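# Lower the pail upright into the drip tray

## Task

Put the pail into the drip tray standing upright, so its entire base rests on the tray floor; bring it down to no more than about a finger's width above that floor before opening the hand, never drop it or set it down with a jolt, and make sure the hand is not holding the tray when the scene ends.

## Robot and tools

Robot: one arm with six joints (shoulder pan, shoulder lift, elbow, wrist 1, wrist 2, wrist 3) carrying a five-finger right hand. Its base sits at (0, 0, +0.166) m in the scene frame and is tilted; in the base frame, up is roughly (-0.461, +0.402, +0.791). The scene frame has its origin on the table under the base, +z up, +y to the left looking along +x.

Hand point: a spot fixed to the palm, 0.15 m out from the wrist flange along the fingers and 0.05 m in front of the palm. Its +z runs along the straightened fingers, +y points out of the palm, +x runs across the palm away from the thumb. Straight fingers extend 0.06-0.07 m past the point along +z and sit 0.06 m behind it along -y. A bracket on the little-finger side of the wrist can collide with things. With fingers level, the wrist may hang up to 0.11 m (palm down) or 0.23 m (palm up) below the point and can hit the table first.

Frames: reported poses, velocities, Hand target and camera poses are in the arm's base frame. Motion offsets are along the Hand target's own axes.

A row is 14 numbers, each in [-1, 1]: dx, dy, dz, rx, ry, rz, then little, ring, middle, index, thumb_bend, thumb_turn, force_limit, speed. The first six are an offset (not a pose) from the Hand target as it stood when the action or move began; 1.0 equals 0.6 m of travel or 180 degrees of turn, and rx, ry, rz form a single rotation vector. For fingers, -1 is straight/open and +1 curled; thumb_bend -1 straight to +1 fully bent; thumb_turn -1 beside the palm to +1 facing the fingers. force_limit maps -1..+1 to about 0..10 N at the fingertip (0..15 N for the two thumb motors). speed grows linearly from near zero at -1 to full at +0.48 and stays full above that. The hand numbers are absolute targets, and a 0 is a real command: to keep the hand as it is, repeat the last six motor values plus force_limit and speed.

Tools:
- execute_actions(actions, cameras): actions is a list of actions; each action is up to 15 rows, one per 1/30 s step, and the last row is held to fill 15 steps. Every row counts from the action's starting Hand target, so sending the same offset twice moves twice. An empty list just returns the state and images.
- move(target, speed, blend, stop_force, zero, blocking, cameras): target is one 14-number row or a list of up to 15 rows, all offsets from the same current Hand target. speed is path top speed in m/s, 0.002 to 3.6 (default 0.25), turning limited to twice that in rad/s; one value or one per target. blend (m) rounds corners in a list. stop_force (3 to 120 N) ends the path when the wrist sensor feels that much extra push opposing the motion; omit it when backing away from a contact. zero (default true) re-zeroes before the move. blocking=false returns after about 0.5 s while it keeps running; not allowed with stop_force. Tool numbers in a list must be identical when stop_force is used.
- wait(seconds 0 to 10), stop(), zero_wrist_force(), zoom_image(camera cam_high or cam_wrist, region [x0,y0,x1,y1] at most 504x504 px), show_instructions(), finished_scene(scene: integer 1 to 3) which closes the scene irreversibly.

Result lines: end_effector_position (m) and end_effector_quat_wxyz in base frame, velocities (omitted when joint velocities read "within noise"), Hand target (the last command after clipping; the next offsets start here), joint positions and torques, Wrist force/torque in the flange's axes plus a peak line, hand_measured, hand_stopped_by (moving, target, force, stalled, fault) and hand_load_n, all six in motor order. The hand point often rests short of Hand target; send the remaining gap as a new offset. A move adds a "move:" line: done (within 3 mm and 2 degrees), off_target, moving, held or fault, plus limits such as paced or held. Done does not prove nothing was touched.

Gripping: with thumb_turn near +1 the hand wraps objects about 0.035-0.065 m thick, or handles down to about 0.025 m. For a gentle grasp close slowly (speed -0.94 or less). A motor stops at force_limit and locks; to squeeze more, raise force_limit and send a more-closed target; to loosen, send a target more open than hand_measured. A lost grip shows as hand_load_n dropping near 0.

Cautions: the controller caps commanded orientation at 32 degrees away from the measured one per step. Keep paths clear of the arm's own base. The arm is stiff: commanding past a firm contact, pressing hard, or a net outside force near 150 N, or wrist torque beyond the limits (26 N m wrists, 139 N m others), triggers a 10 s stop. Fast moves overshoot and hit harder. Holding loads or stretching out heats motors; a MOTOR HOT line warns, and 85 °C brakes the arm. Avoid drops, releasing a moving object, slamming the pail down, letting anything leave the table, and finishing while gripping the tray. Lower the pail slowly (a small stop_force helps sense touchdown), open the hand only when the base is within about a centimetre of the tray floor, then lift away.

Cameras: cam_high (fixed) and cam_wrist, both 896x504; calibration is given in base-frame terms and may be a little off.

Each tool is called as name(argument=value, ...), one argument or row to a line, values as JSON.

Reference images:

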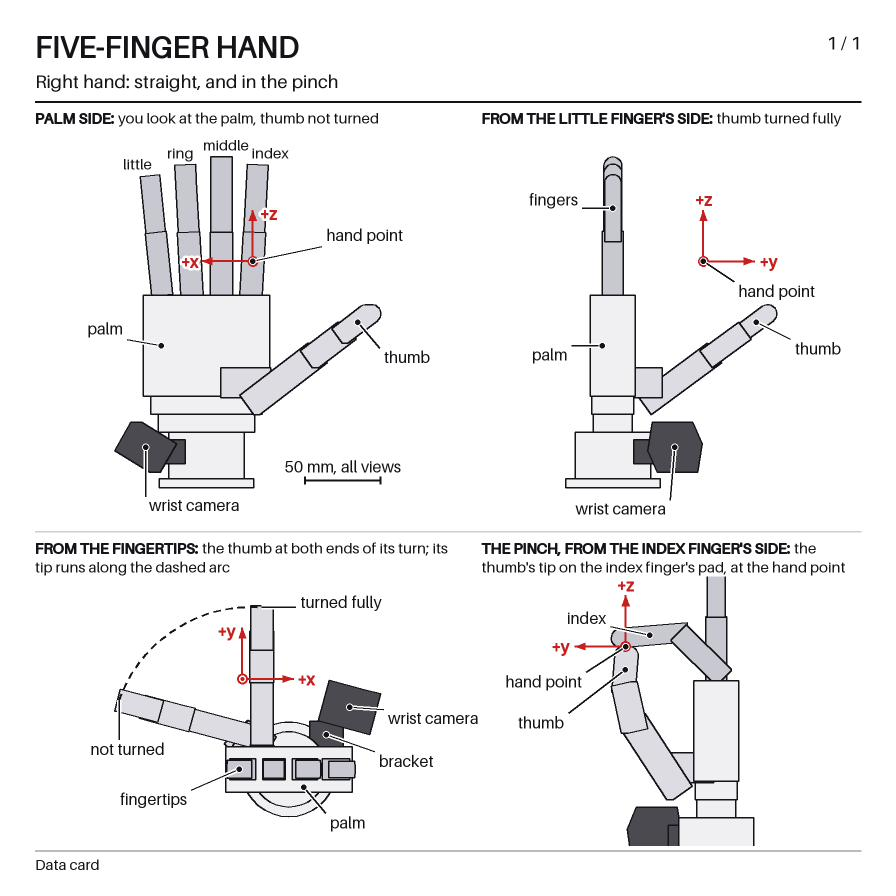

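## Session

zoom_image(
  camera="cam_high",
  region=[300, 150, 600, 400],
)

There is no camera image to zoom into. zoom_image works after the next result that has camera images. Camera images come with the result of a call that names cameras in "cameras".

execute_actions(
  actions=[],
)

zoom_image(
  camera="cam_high",
  region=[340, 150, 580, 385],
)

Scene clock: 0.00 s.
end_effector_position=(+0.6914, -0.3244, +0.5259) hand_measured=(-1.000, -1.000, -1.000, -1.000, -1.000, -1.000) hand_load_n=(+0.0, +0.0, +0.0, +0.0, +0.0, +0.0) hand_stopped_by=(target, target, target, target, target, target) hand_force_limit=0.00 hand_speed=-0.80 end_effector_quat_wxyz=(+0.605, +0.618, -0.057, +0.499)
Joint positions: [-0.366 -1.127 1.134 -0.287 2.159 0.624]
Joint velocities: within noise
Joint torques (N m): no reading
Motor temperatures (°C): [27 28 23 40 37 30]
Wrist force (N): no reading
Wrist torque (N m): no reading
Wrist force, peak (N): no reading
Hand target: +0.6914, -0.3244, +0.5259; +0.605, +0.618, -0.057, +0.499
camera_calibration:
cam_wrist: T_world_to_cam=[[-0.513382, -0.110073, 0.851072, -0.132361], [-0.847193, -0.0930378, -0.523075, 0.830594], [0.136758, -0.989559, -0.0454888, -0.273135], [0, 0, 0, 1]] pos_world=[0.673075, -0.207576, 0.534687]

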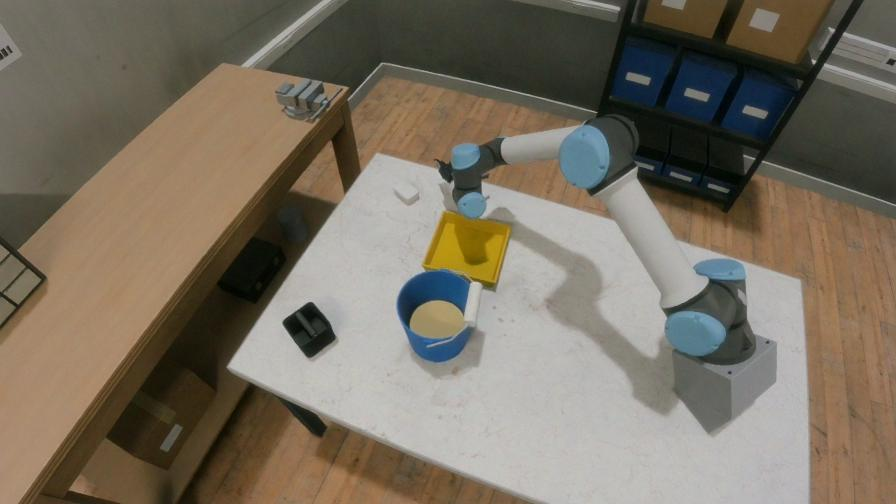

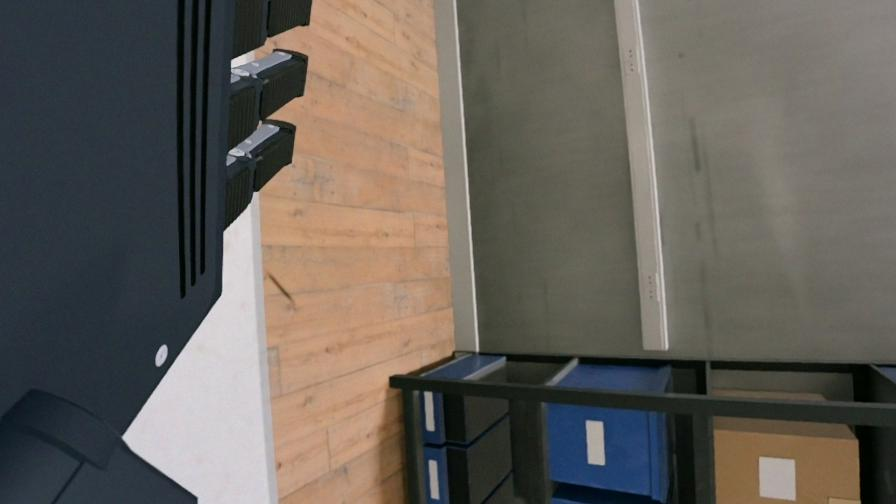

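Scaled by 2.100 from the camera's 896x504 image, which has a finer 1280x720 frame.

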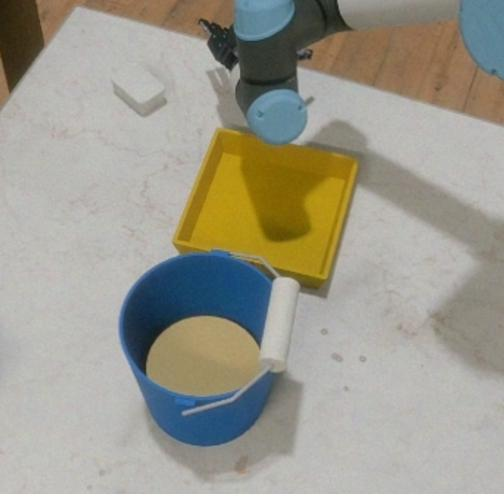

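move(
  target=[
    [0.1343,0.2305,-0.3958,0.1646,-0.0323,0.2352,-1,-1,-1,-1,-1,-1,0,-0.8],
    [0.0015,-0.079,-0.9975,0.4116,-0.0807,0.588,-1,-1,-1,-1,-1,-1,0,-0.8],
  ],
  speed=0.35,
  blend=0.06,
)

Scene clock: 42.40 s.
end_effector_position=(+0.3958, +0.1698, +0.3560) hand_measured=(-1.000, -1.000, -1.000, -1.000, -1.000, -1.000) hand_load_n=(-0.5, +0.0, +0.0, +0.0, +0.0, -0.5) hand_stopped_by=(target, target, target, target, target, target) hand_force_limit=0.00 hand_speed=-0.80 end_effector_quat_wxyz=(-0.438, +0.582, -0.283, +0.624)
Joint positions: [-0.014 -2.258 2.285 -0.192 1.4 2.663]
Joint velocities: within noise
Joint torques (N m): [0.96 -0.94 -8.56 -1.95 -1.96 1.49]
Motor temperatures (°C): [27 28 23 40 37 30]
Wrist force (N): [-2.9 -1.6 -0.7]
Wrist torque (N m): [0.07 0.37 -0.34]
Wrist force, peak (N): [-4.0 -0.8 -1.1]
Hand target: +0.3958, +0.1698, +0.3560; -0.438, +0.582, -0.283, +0.624
Off the commanded pose: 0.000 m, 0 deg.
move: done
camera_calibration:
cam_wrist: T_world_to_cam=[[0.227916, -0.676251, -0.700528, 0.270001], [-0.495932, 0.538521, -0.68121, 0.347325], [0.837917, 0.502673, -0.212637, -0.222771], [0, 0, 0, 1]] pos_world=[0.297375, 0.107528, 0.378374]

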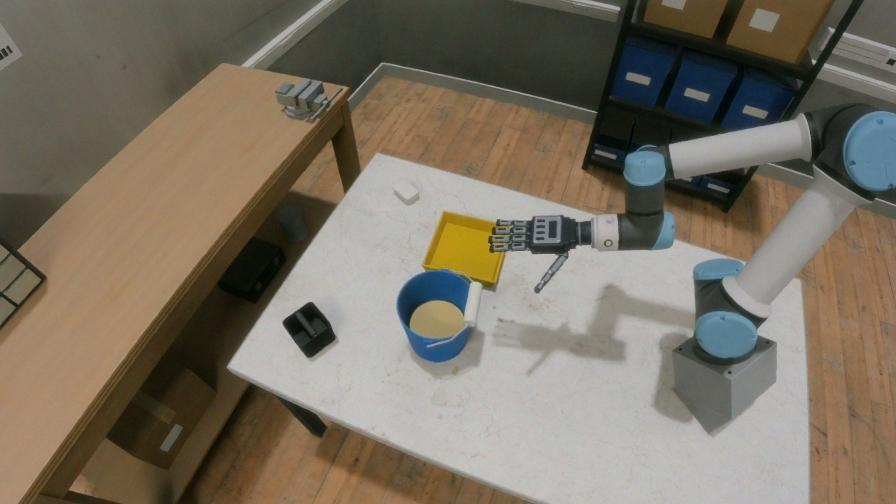

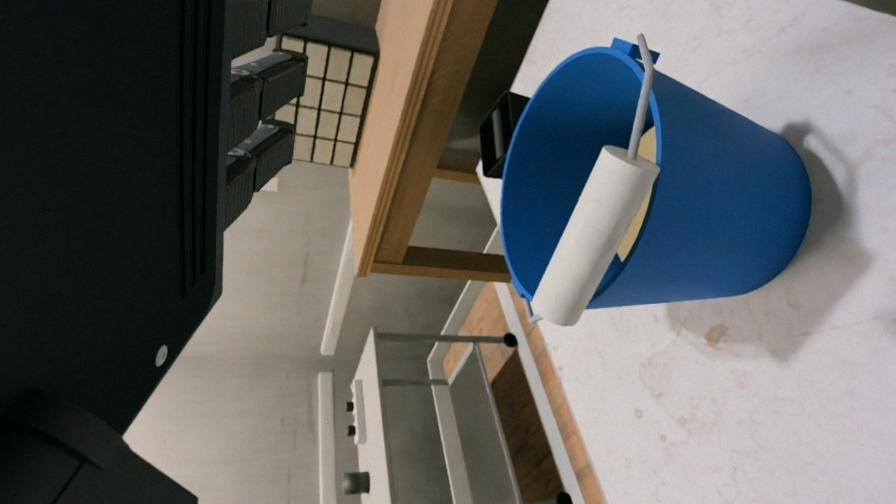

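zoom_image(
  camera="cam_wrist",
  region=[490, 20, 830, 340],
)

Scaled by 1.482 from the camera's 896x504 image, which has a finer 1280x720 frame.

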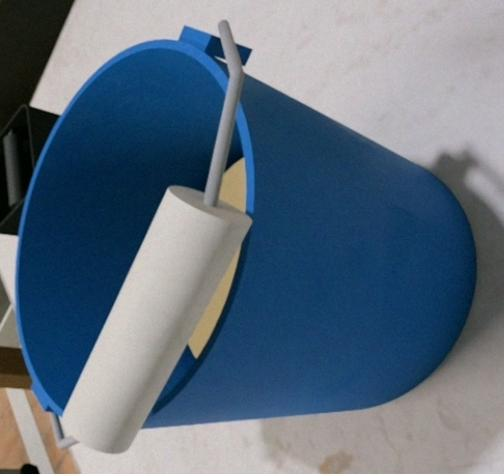

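move(
  target=[
    [-0.1342,0.045,0.2422,0.0833,0,0,-1,-1,-1,-1,-1,-1,0,-0.8],
    [-0.1342,0.1658,0.2745,0.0833,0,0,-1,-1,-1,-1,-1,-1,0,-0.8],
    [-0.1342,0.1963,0.2827,0.0833,0,0,-1,-1,-1,-1,-1,-1,0,-0.8],
  ],
  speed=[0.25,0.1,0.03],
)

zoom_image(
  camera="cam_high",
  region=[380, 220, 580, 370],
)

Scene clock: 64.93 s.
end_effector_position=(+0.5818, +0.2129, +0.2431) hand_measured=(-1.000, -1.000, -1.000, -1.000, -1.000, -1.000) hand_load_n=(+0.0, -0.5, +0.0, +0.0, +0.0, -0.5) hand_stopped_by=(target, target, target, target, target, target) hand_force_limit=0.00 hand_speed=-0.80 end_effector_quat_wxyz=(+0.510, -0.520, +0.200, -0.656) end_effector_velocity=(-0.001, +0.000, +0.000) end_effector_angular_velocity=(+0.001, +0.002, -0.001)
Joint positions: [0.028 -1.502 2.313 -1.213 1.325 2.701]
Joint velocities: [0.001 -0.003 0 0.005 0.003 0]
Joint torques (N m): [22.83 -43.38 -4.04 0.21 0.51 -0.53]
Motor temperatures (°C): [27 28 23 40 37 30]
Wrist force (N): [-2.7 -1.1 -0.6]
Wrist torque (N m): [0.14 0.36 -0.30]
Wrist force, peak (N): [-3.9 -0.5 1.4]
Hand target: +0.5818, +0.2130, +0.2433; +0.510, -0.520, +0.199, -0.656
Off the commanded pose: 0.000 m, 0 deg.
move: done
camera_calibration:
cam_wrist: T_world_to_cam=[[0.463029, -0.621973, -0.631469, 0.0126102], [-0.393293, 0.49429, -0.775241, 0.31199], [0.794308, 0.607312, -0.0157473, -0.469062], [0, 0, 0, 1]] pos_world=[0.489444, 0.138496, 0.242444]

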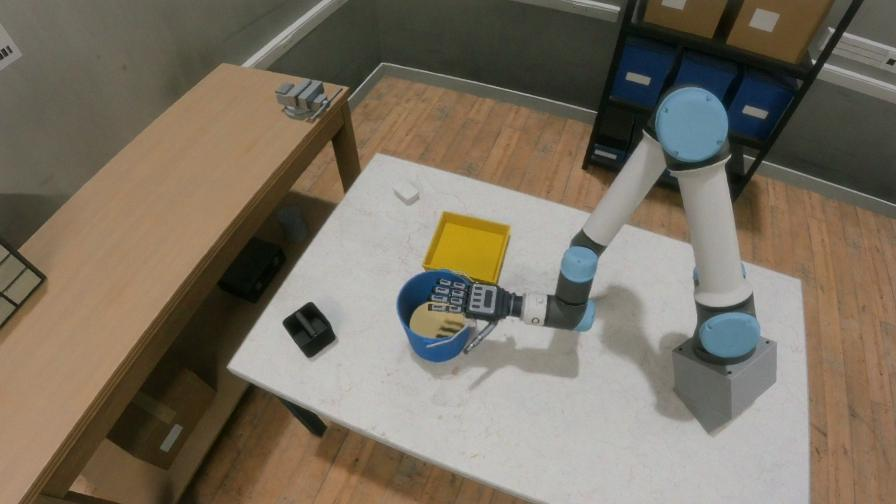

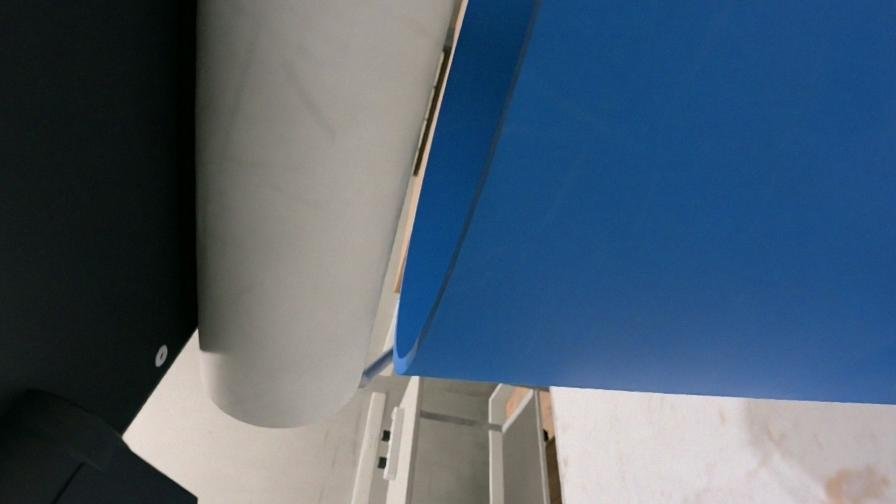

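Scaled by 2.520 from the camera's 896x504 image, which has a finer 1280x720 frame.

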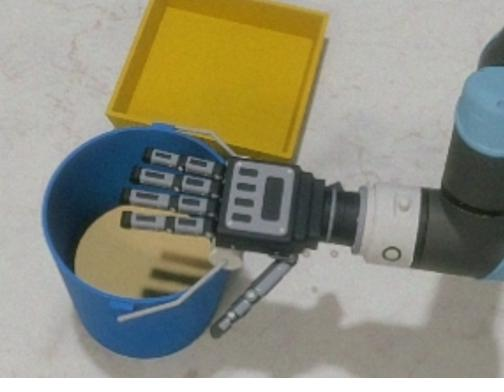

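move(
  target=[
    [0,0,0,0,0,0,1,1,1,1,-1,-1,-0.4,-0.7],
    [0,0,0,0,0,0,0.98,0.98,0.98,0.98,-1,-1,0,-0.8],
    [0,-0.0238,0.0083,-0.1111,0,0,0.98,0.98,0.98,0.98,-1,-1,0,-0.8],
  ],
  speed=0.1,
)

zoom_image(
  camera="cam_high",
  region=[380, 220, 580, 370],
)

Scene clock: 76.00 s.
end_effector_position=(+0.5796, +0.2201, +0.2565) hand_measured=(+0.840, +0.822, +0.756, +0.618, -1.000, -1.000) hand_load_n=(+2.5, +1.0, +0.0, +0.0, +0.0, -0.5) hand_stopped_by=(force, force, force, force, target, target) hand_force_limit=0.00 hand_speed=-0.80 end_effector_quat_wxyz=(-0.412, +0.601, -0.310, +0.611)
Joint positions: [0.173 -1.57 2.064 -0.581 1.628 2.636]
Joint velocities: within noise
Joint torques (N m): [8.62 -23.08 -9.26 0.38 -1.2 1.22]
Motor temperatures (°C): [27 28 23 40 37 30]
Wrist force (N): [0.1 -0.1 1.2]
Wrist torque (N m): [0.15 0.12 -0.01]
Wrist force, peak (N): [-2.1 1.0 5.9]
Hand target: +0.5796, +0.2201, +0.2565; -0.412, +0.601, -0.310, +0.611
Off the commanded pose: 0.000 m, 0 deg.
move: done
camera_calibration:
cam_wrist: T_world_to_cam=[[0.145513, -0.687648, -0.711314, 0.24547], [-0.523827, 0.556374, -0.645022, 0.346544], [0.839304, 0.466464, -0.279249, -0.398885], [0, 0, 0, 1]] pos_world=[0.480596, 0.162054, 0.286746]

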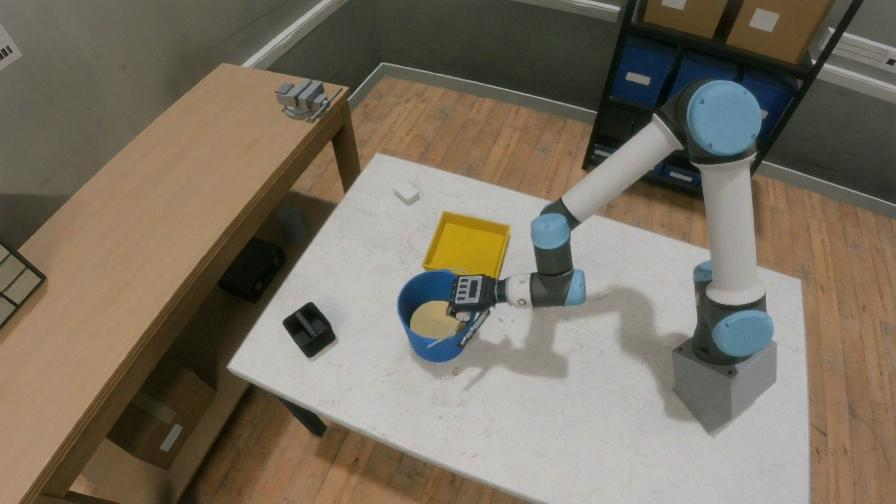

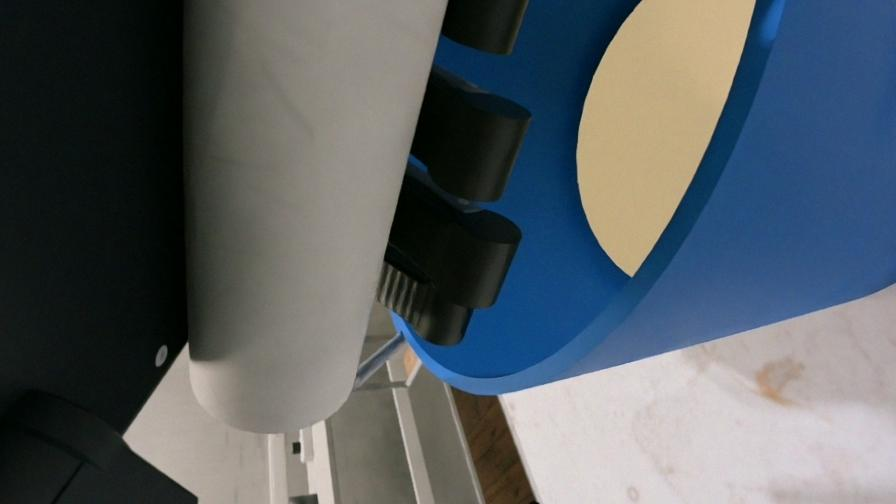

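Scaled by 2.520 from the camera's 896x504 image, which has a finer 1280x720 frame.

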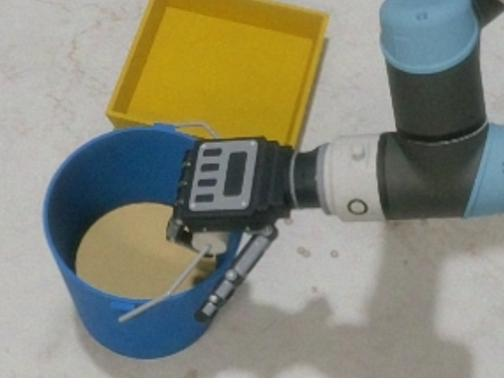

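move(
  target=[
    [0,-0.0238,0.0083,-0.1111,0,0,0.98,0.98,0.98,0.98,-1,-1,0,-0.8],
    [0,-0.0433,0.0243,-0.2222,0,0,0.98,0.98,0.98,0.98,-1,-1,0,-0.8],
    [0,-0.0433,0.0243,-0.2222,0,0,1,1,1,1,-1,-1,0.1,-0.8],
    [0,-0.0903,0.0072,-0.2222,0,0,1,1,1,1,-1,-1,0.1,-0.8],
  ],
  speed=[0.15,0.15,0.05,0.04],
)

zoom_image(
  camera="cam_high",
  region=[380, 220, 580, 370],
)

Scene clock: 85.50 s.
end_effector_position=(+0.5767, +0.2460, +0.3044) hand_measured=(+0.910, +0.894, +0.902, +0.910, -1.000, -1.000) hand_load_n=(+9.5, +4.0, +5.0, +11.5, +0.0, +0.0) hand_stopped_by=(force, force, force, force, target, target) hand_force_limit=0.10 hand_speed=-0.80 end_effector_quat_wxyz=(-0.182, +0.705, -0.501, +0.468)
Joint positions: [0.37 -1.22 1.203 0.627 2.098 2.897]
Joint velocities: within noise
Joint torques (N m): [21.47 -50.88 -14.26 -0.53 -1.62 -1.8]
Motor temperatures (°C): [27 28 23 40 37 30]
Wrist force (N): [-2.1 8.0 17.3]
Wrist torque (N m): [0.01 -0.34 0.07]
Wrist force, peak (N): [-2.2 8.8 17.2]
Hand target: +0.5768, +0.2459, +0.3042; -0.182, +0.705, -0.501, +0.468
Off the commanded pose: 0.000 m, 0 deg.
move: done
camera_calibration:
cam_wrist: T_world_to_cam=[[-0.49669, -0.6545, -0.570025, 0.616983], [-0.60484, 0.732042, -0.313501, 0.264114], [0.622469, 0.189062, -0.759466, -0.0557825], [0, 0, 0, 1]] pos_world=[0.500919, 0.221019, 0.392131]

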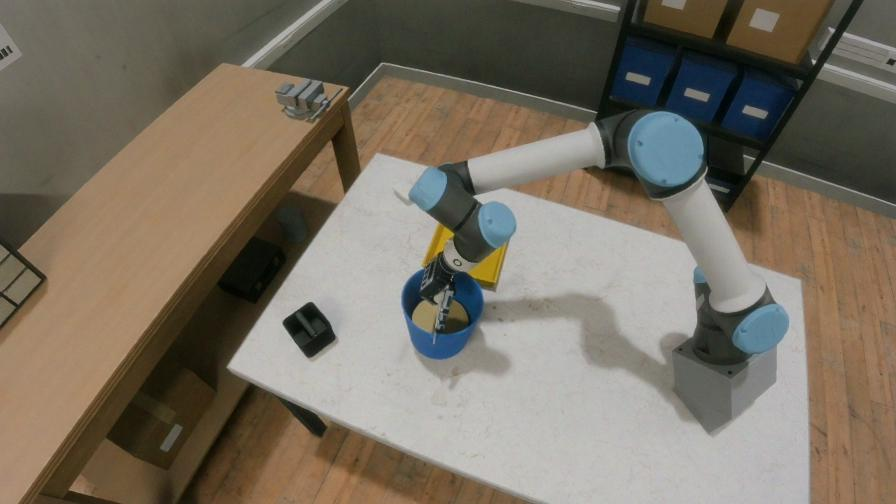

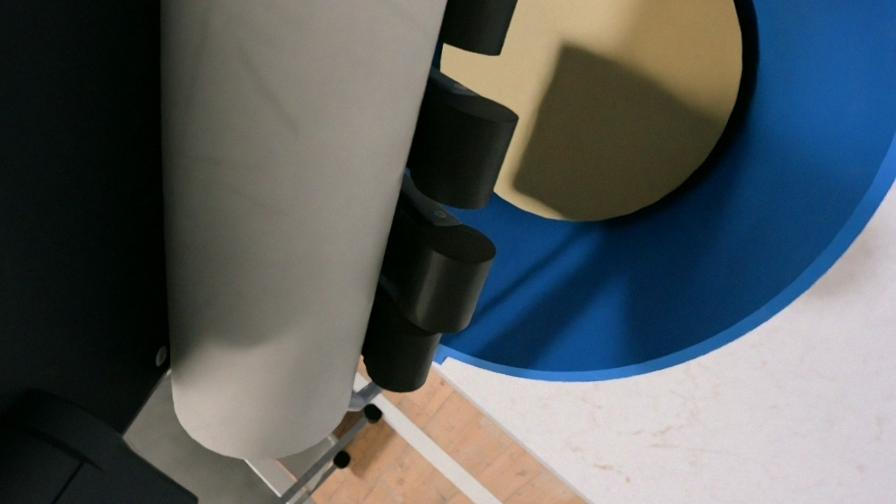

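Scaled by 2.520 from the camera's 896x504 image, which has a finer 1280x720 frame.

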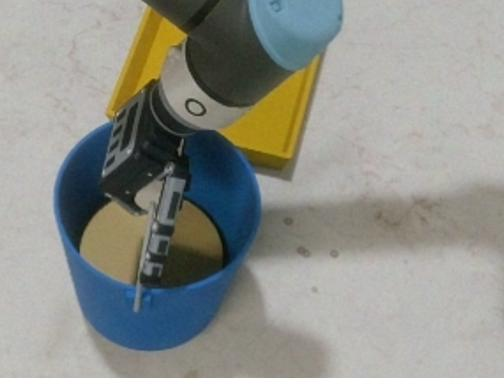

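move(
  target=[
    [0,-0.0417,-0.0722,0,0,0,1,1,1,1,-1,-1,0.1,-0.8],
    [0.4837,0.0023,-0.0977,0,0,0,1,1,1,1,-1,-1,0.1,-0.8],
  ],
  speed=[0.08,0.13],
  blend=0.015,
)

zoom_image(
  camera="cam_high",
  region=[400, 170, 540, 310],
)

Scene clock: 99.03 s.
end_effector_position=(+0.5442, +0.0036, +0.4712) hand_measured=(+0.910, +0.894, +0.902, +0.910, -1.000, -1.000) hand_load_n=(+10.5, +4.5, +5.5, +12.0, +0.0, +0.0) hand_stopped_by=(force, force, force, force, target, target) hand_force_limit=0.10 hand_speed=-0.80 end_effector_quat_wxyz=(-0.182, +0.705, -0.501, +0.468)
Joint positions: [-0.216 -1.486 1.083 0.922 1.598 2.574]
Joint velocities: within noise
Joint torques (N m): [11.4 -47.48 -23.69 0.52 -1.44 -0.32]
Motor temperatures (°C): [27 28 23 40 37 30]
Wrist force (N): [-0.6 9.6 16.9]
Wrist torque (N m): [0.14 -0.20 0.02]
Wrist force, peak (N): [-2.3 10.1 19.3]
Hand target: +0.5442, +0.0036, +0.4711; -0.182, +0.705, -0.501, +0.468
Off the commanded pose: 0.000 m, 0 deg.
move: done
camera_calibration:
cam_wrist: T_world_to_cam=[[-0.496764, -0.654626, -0.569815, 0.537185], [-0.604928, 0.731958, -0.313527, 0.47425], [0.622324, 0.188949, -0.759613, 0.137103], [0, 0, 0, 1]] pos_world=[0.468419, -0.0213809, 0.558932]

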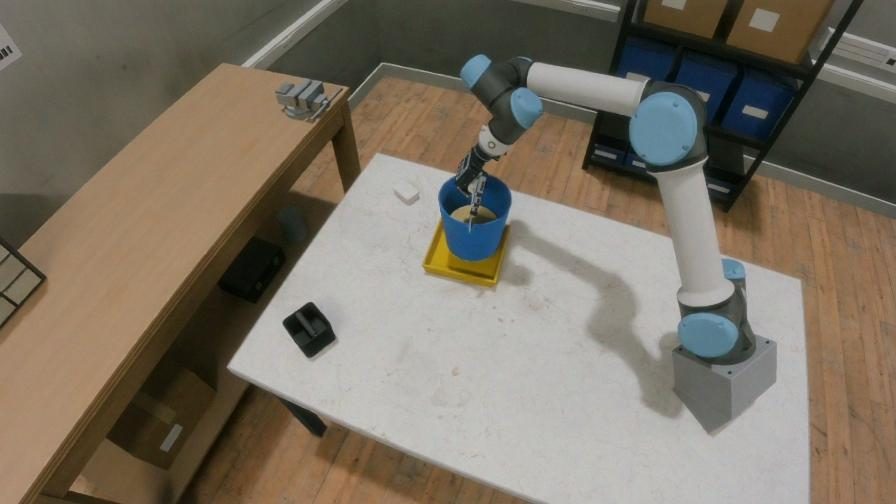

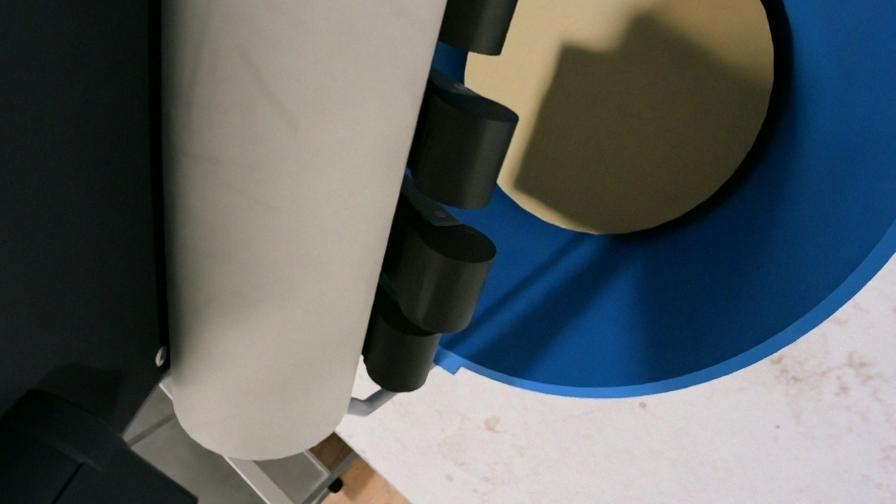

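Scaled by 3.600 from the camera's 896x504 image, which has a finer 1280x720 frame.

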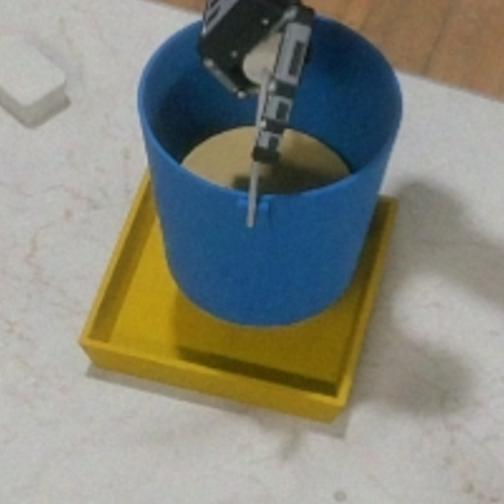

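move(
  target=[
    [0.0032,0.0373,0.0939,0,0,0,1,1,1,1,-1,-1,0.1,-0.8],
    [0.0032,0.064,0.1401,0,0,0,1,1,1,1,-1,-1,0.1,-0.8],
  ],
  speed=[0.07,0.025],
  stop_force=5,
)

zoom_image(
  camera="cam_high",
  region=[400, 170, 540, 310],
)

Scene clock: 109.37 s.
end_effector_position=(+0.5852, -0.0245, +0.4186) hand_measured=(+0.910, +0.894, +0.902, +0.910, -1.000, -1.000) hand_load_n=(+10.0, +4.0, +5.0, +10.5, +0.0, +0.0) hand_stopped_by=(force, force, force, force, target, target) hand_force_limit=0.10 hand_speed=-0.80 end_effector_quat_wxyz=(-0.182, +0.705, -0.501, +0.468)
Joint positions: [-0.264 -1.433 1.164 0.787 1.557 2.55]
Joint velocities: within noise
Joint torques (N m): [24.61 -74.23 -28.88 0.04 -1.57 1.15]
Motor temperatures (°C): [27 28 23 40 37 30]
Wrist force (N): [-3.8 7.5 12.6]
Wrist torque (N m): [0.23 -0.20 0.03]
Wrist force, peak (N): [-1.8 10.2 18.2]
Hand target: +0.5852, -0.0245, +0.4186; -0.182, +0.705, -0.501, +0.468 (not the last commanded pose)
Off the commanded pose: 0.020 m, 0 deg.
move: contact; path passed 1 of 2 targets
camera_calibration:
cam_wrist: T_world_to_cam=[[-0.496835, -0.654641, -0.569737, 0.509238], [-0.604982, 0.731946, -0.313452, 0.503149], [0.622215, 0.188946, -0.759702, 0.0771186], [0, 0, 0, 1]] pos_world=[0.509419, -0.0494809, 0.506432]

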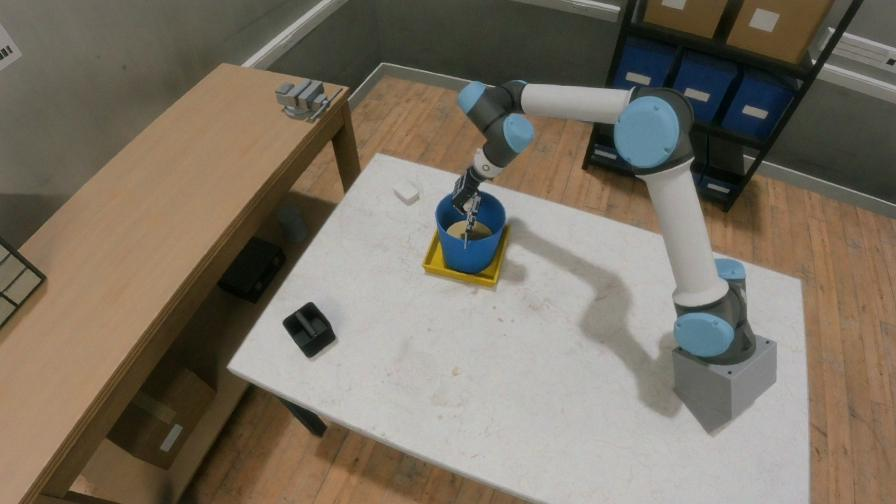

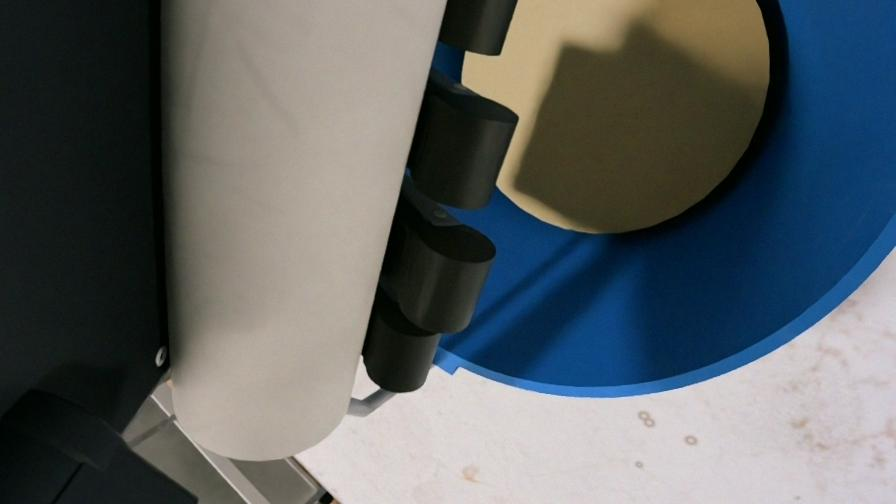

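Scaled by 3.600 from the camera's 896x504 image, which has a finer 1280x720 frame.

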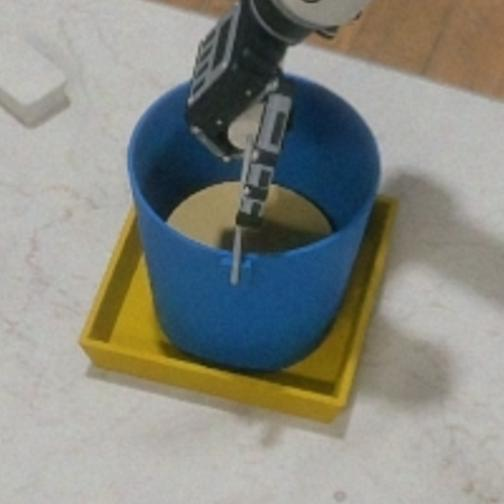

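move(
  target=[
    [0,0.0083,0.0144,0,0,0,1,1,1,1,-1,-1,0.1,-0.8],
  ],
  speed=0.02,
  cameras=["cam_high"],
)

zoom_image(
  camera="cam_high",
  region=[420, 190, 520, 290],
)

Scene clock: 117.17 s.
end_effector_position=(+0.5898, -0.0285, +0.4106) hand_measured=(+0.910, +0.894, +0.902, +0.912, -1.000, -1.000) hand_load_n=(+0.0, +0.0, +0.0, +0.0, +0.0, +0.0) hand_stopped_by=(force, force, force, force, target, target) hand_force_limit=0.10 hand_speed=-0.80 end_effector_quat_wxyz=(-0.182, +0.705, -0.501, +0.468)
Joint positions: [-0.271 -1.426 1.178 0.767 1.551 2.547]
Joint velocities: within noise
Joint torques (N m): [16.73 -46.46 -23.65 2.56 -0.36 -1.13]
Motor temperatures (°C): [27 28 23 40 37 30]
Wrist force (N): [-2.3 -1.0 -0.4]
Wrist torque (N m): [0.18 0.29 -0.29]
Wrist force, peak (N): [-3.7 7.6 13.1]
Hand target: +0.5898, -0.0285, +0.4108; -0.182, +0.705, -0.501, +0.468
Off the commanded pose: 0.000 m, 0 deg.
move: done
Images, in order (width x height): cam_high 896x504.

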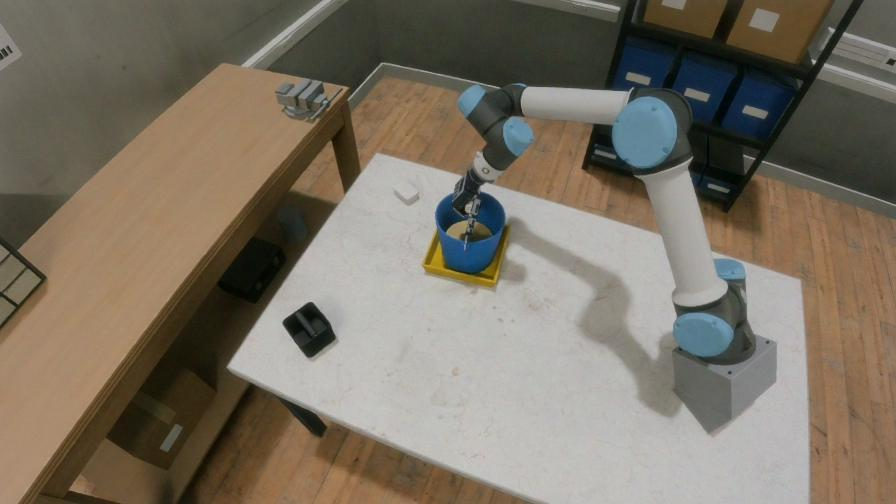

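Scaled by 5.040 from the camera's 896x504 image, which has a finer 1280x720 frame.

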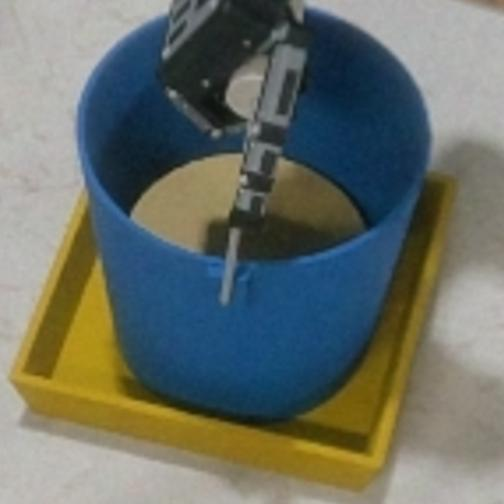

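move(
  target=[
    [0,0.0219,-0.0055,0.1111,0,0,1,1,1,1,-1,-1,0.1,-0.8],
    [0,0.0455,0.0034,0.2222,0,0,1,1,1,1,-1,-1,0.1,-0.8],
    [0,0.0455,0.0034,0.2222,0,0,-1,-1,-1,-1,-1,-1,0.1,-0.1],
    [0,-0.0795,-0.2131,0.2222,0,0,-1,-1,-1,-1,-1,-1,0.1,-0.1],
  ],
  speed=[0.15,0.15,0.15,0.12],
)

zoom_image(
  camera="cam_high",
  region=[420, 190, 520, 290],
)

Scene clock: 126.93 s.
end_effector_position=(+0.5076, +0.0194, +0.5087) hand_measured=(-1.000, -1.000, -1.000, -1.000, -1.000, -1.000) hand_load_n=(+0.0, +0.0, -0.5, +0.0, +0.0, -0.5) hand_stopped_by=(target, target, target, target, target, target) hand_force_limit=0.10 hand_speed=-0.10 end_effector_quat_wxyz=(-0.412, +0.601, -0.310, +0.611)
Joint positions: [-0.585 -1.991 1.725 0.153 0.873 2.713]
Joint velocities: within noise
Joint torques (N m): [2.04 -17.93 -19.77 0.65 -1.88 -0.58]
Motor temperatures (°C): [27 28 23 40 37 30]
Wrist force (N): [-2.9 -1.1 -0.8]
Wrist torque (N m): [0.20 0.37 -0.33]
Wrist force, peak (N): [-2.9 -2.4 -1.2]
Hand target: +0.5077, +0.0194, +0.5087; -0.412, +0.601, -0.310, +0.611
Off the commanded pose: 0.000 m, 0 deg.
move: done
camera_calibration:
cam_wrist: T_world_to_cam=[[0.145531, -0.687782, -0.71118, 0.29723], [-0.523713, 0.556307, -0.645173, 0.583251], [0.839372, 0.466346, -0.27924, -0.17453], [0, 0, 0, 1]] pos_world=[0.408696, -0.0386458, 0.538946]

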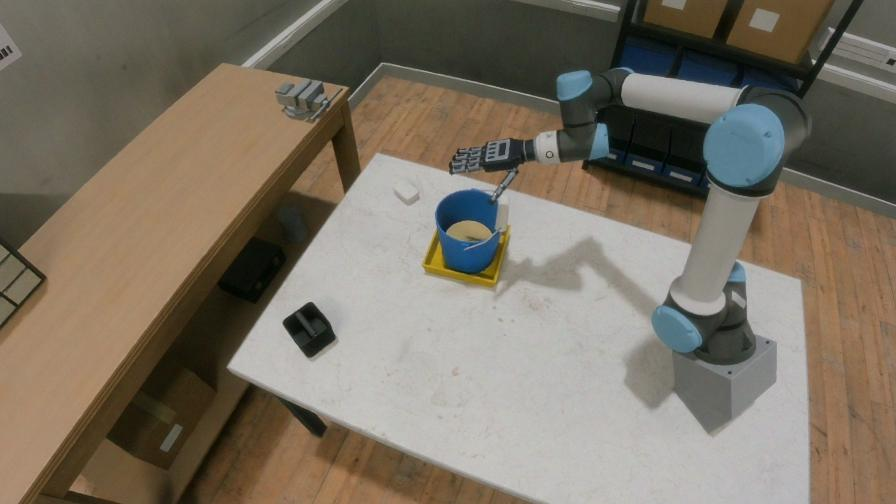

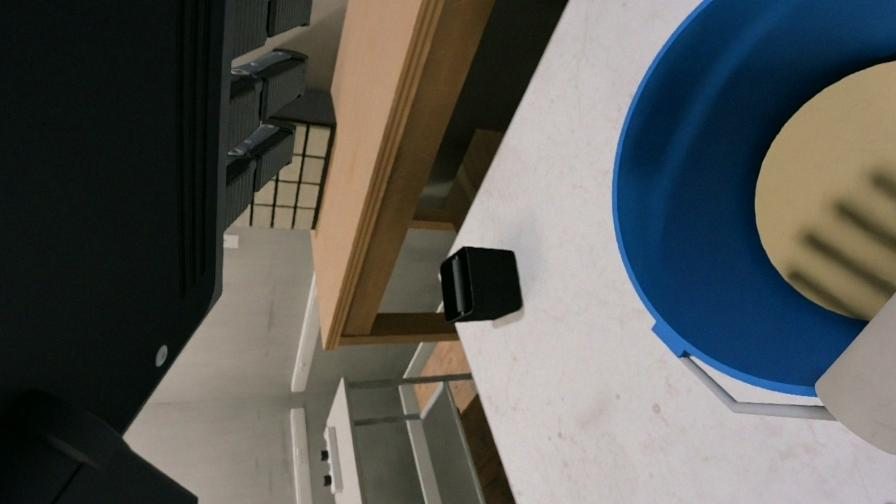

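Scaled by 5.040 from the camera's 896x504 image, which has a finer 1280x720 frame.

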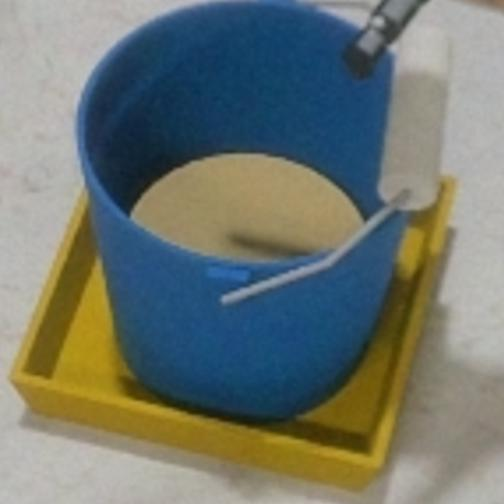

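finished_scene(
  scene=2,
)

The scene is finished: the task was done.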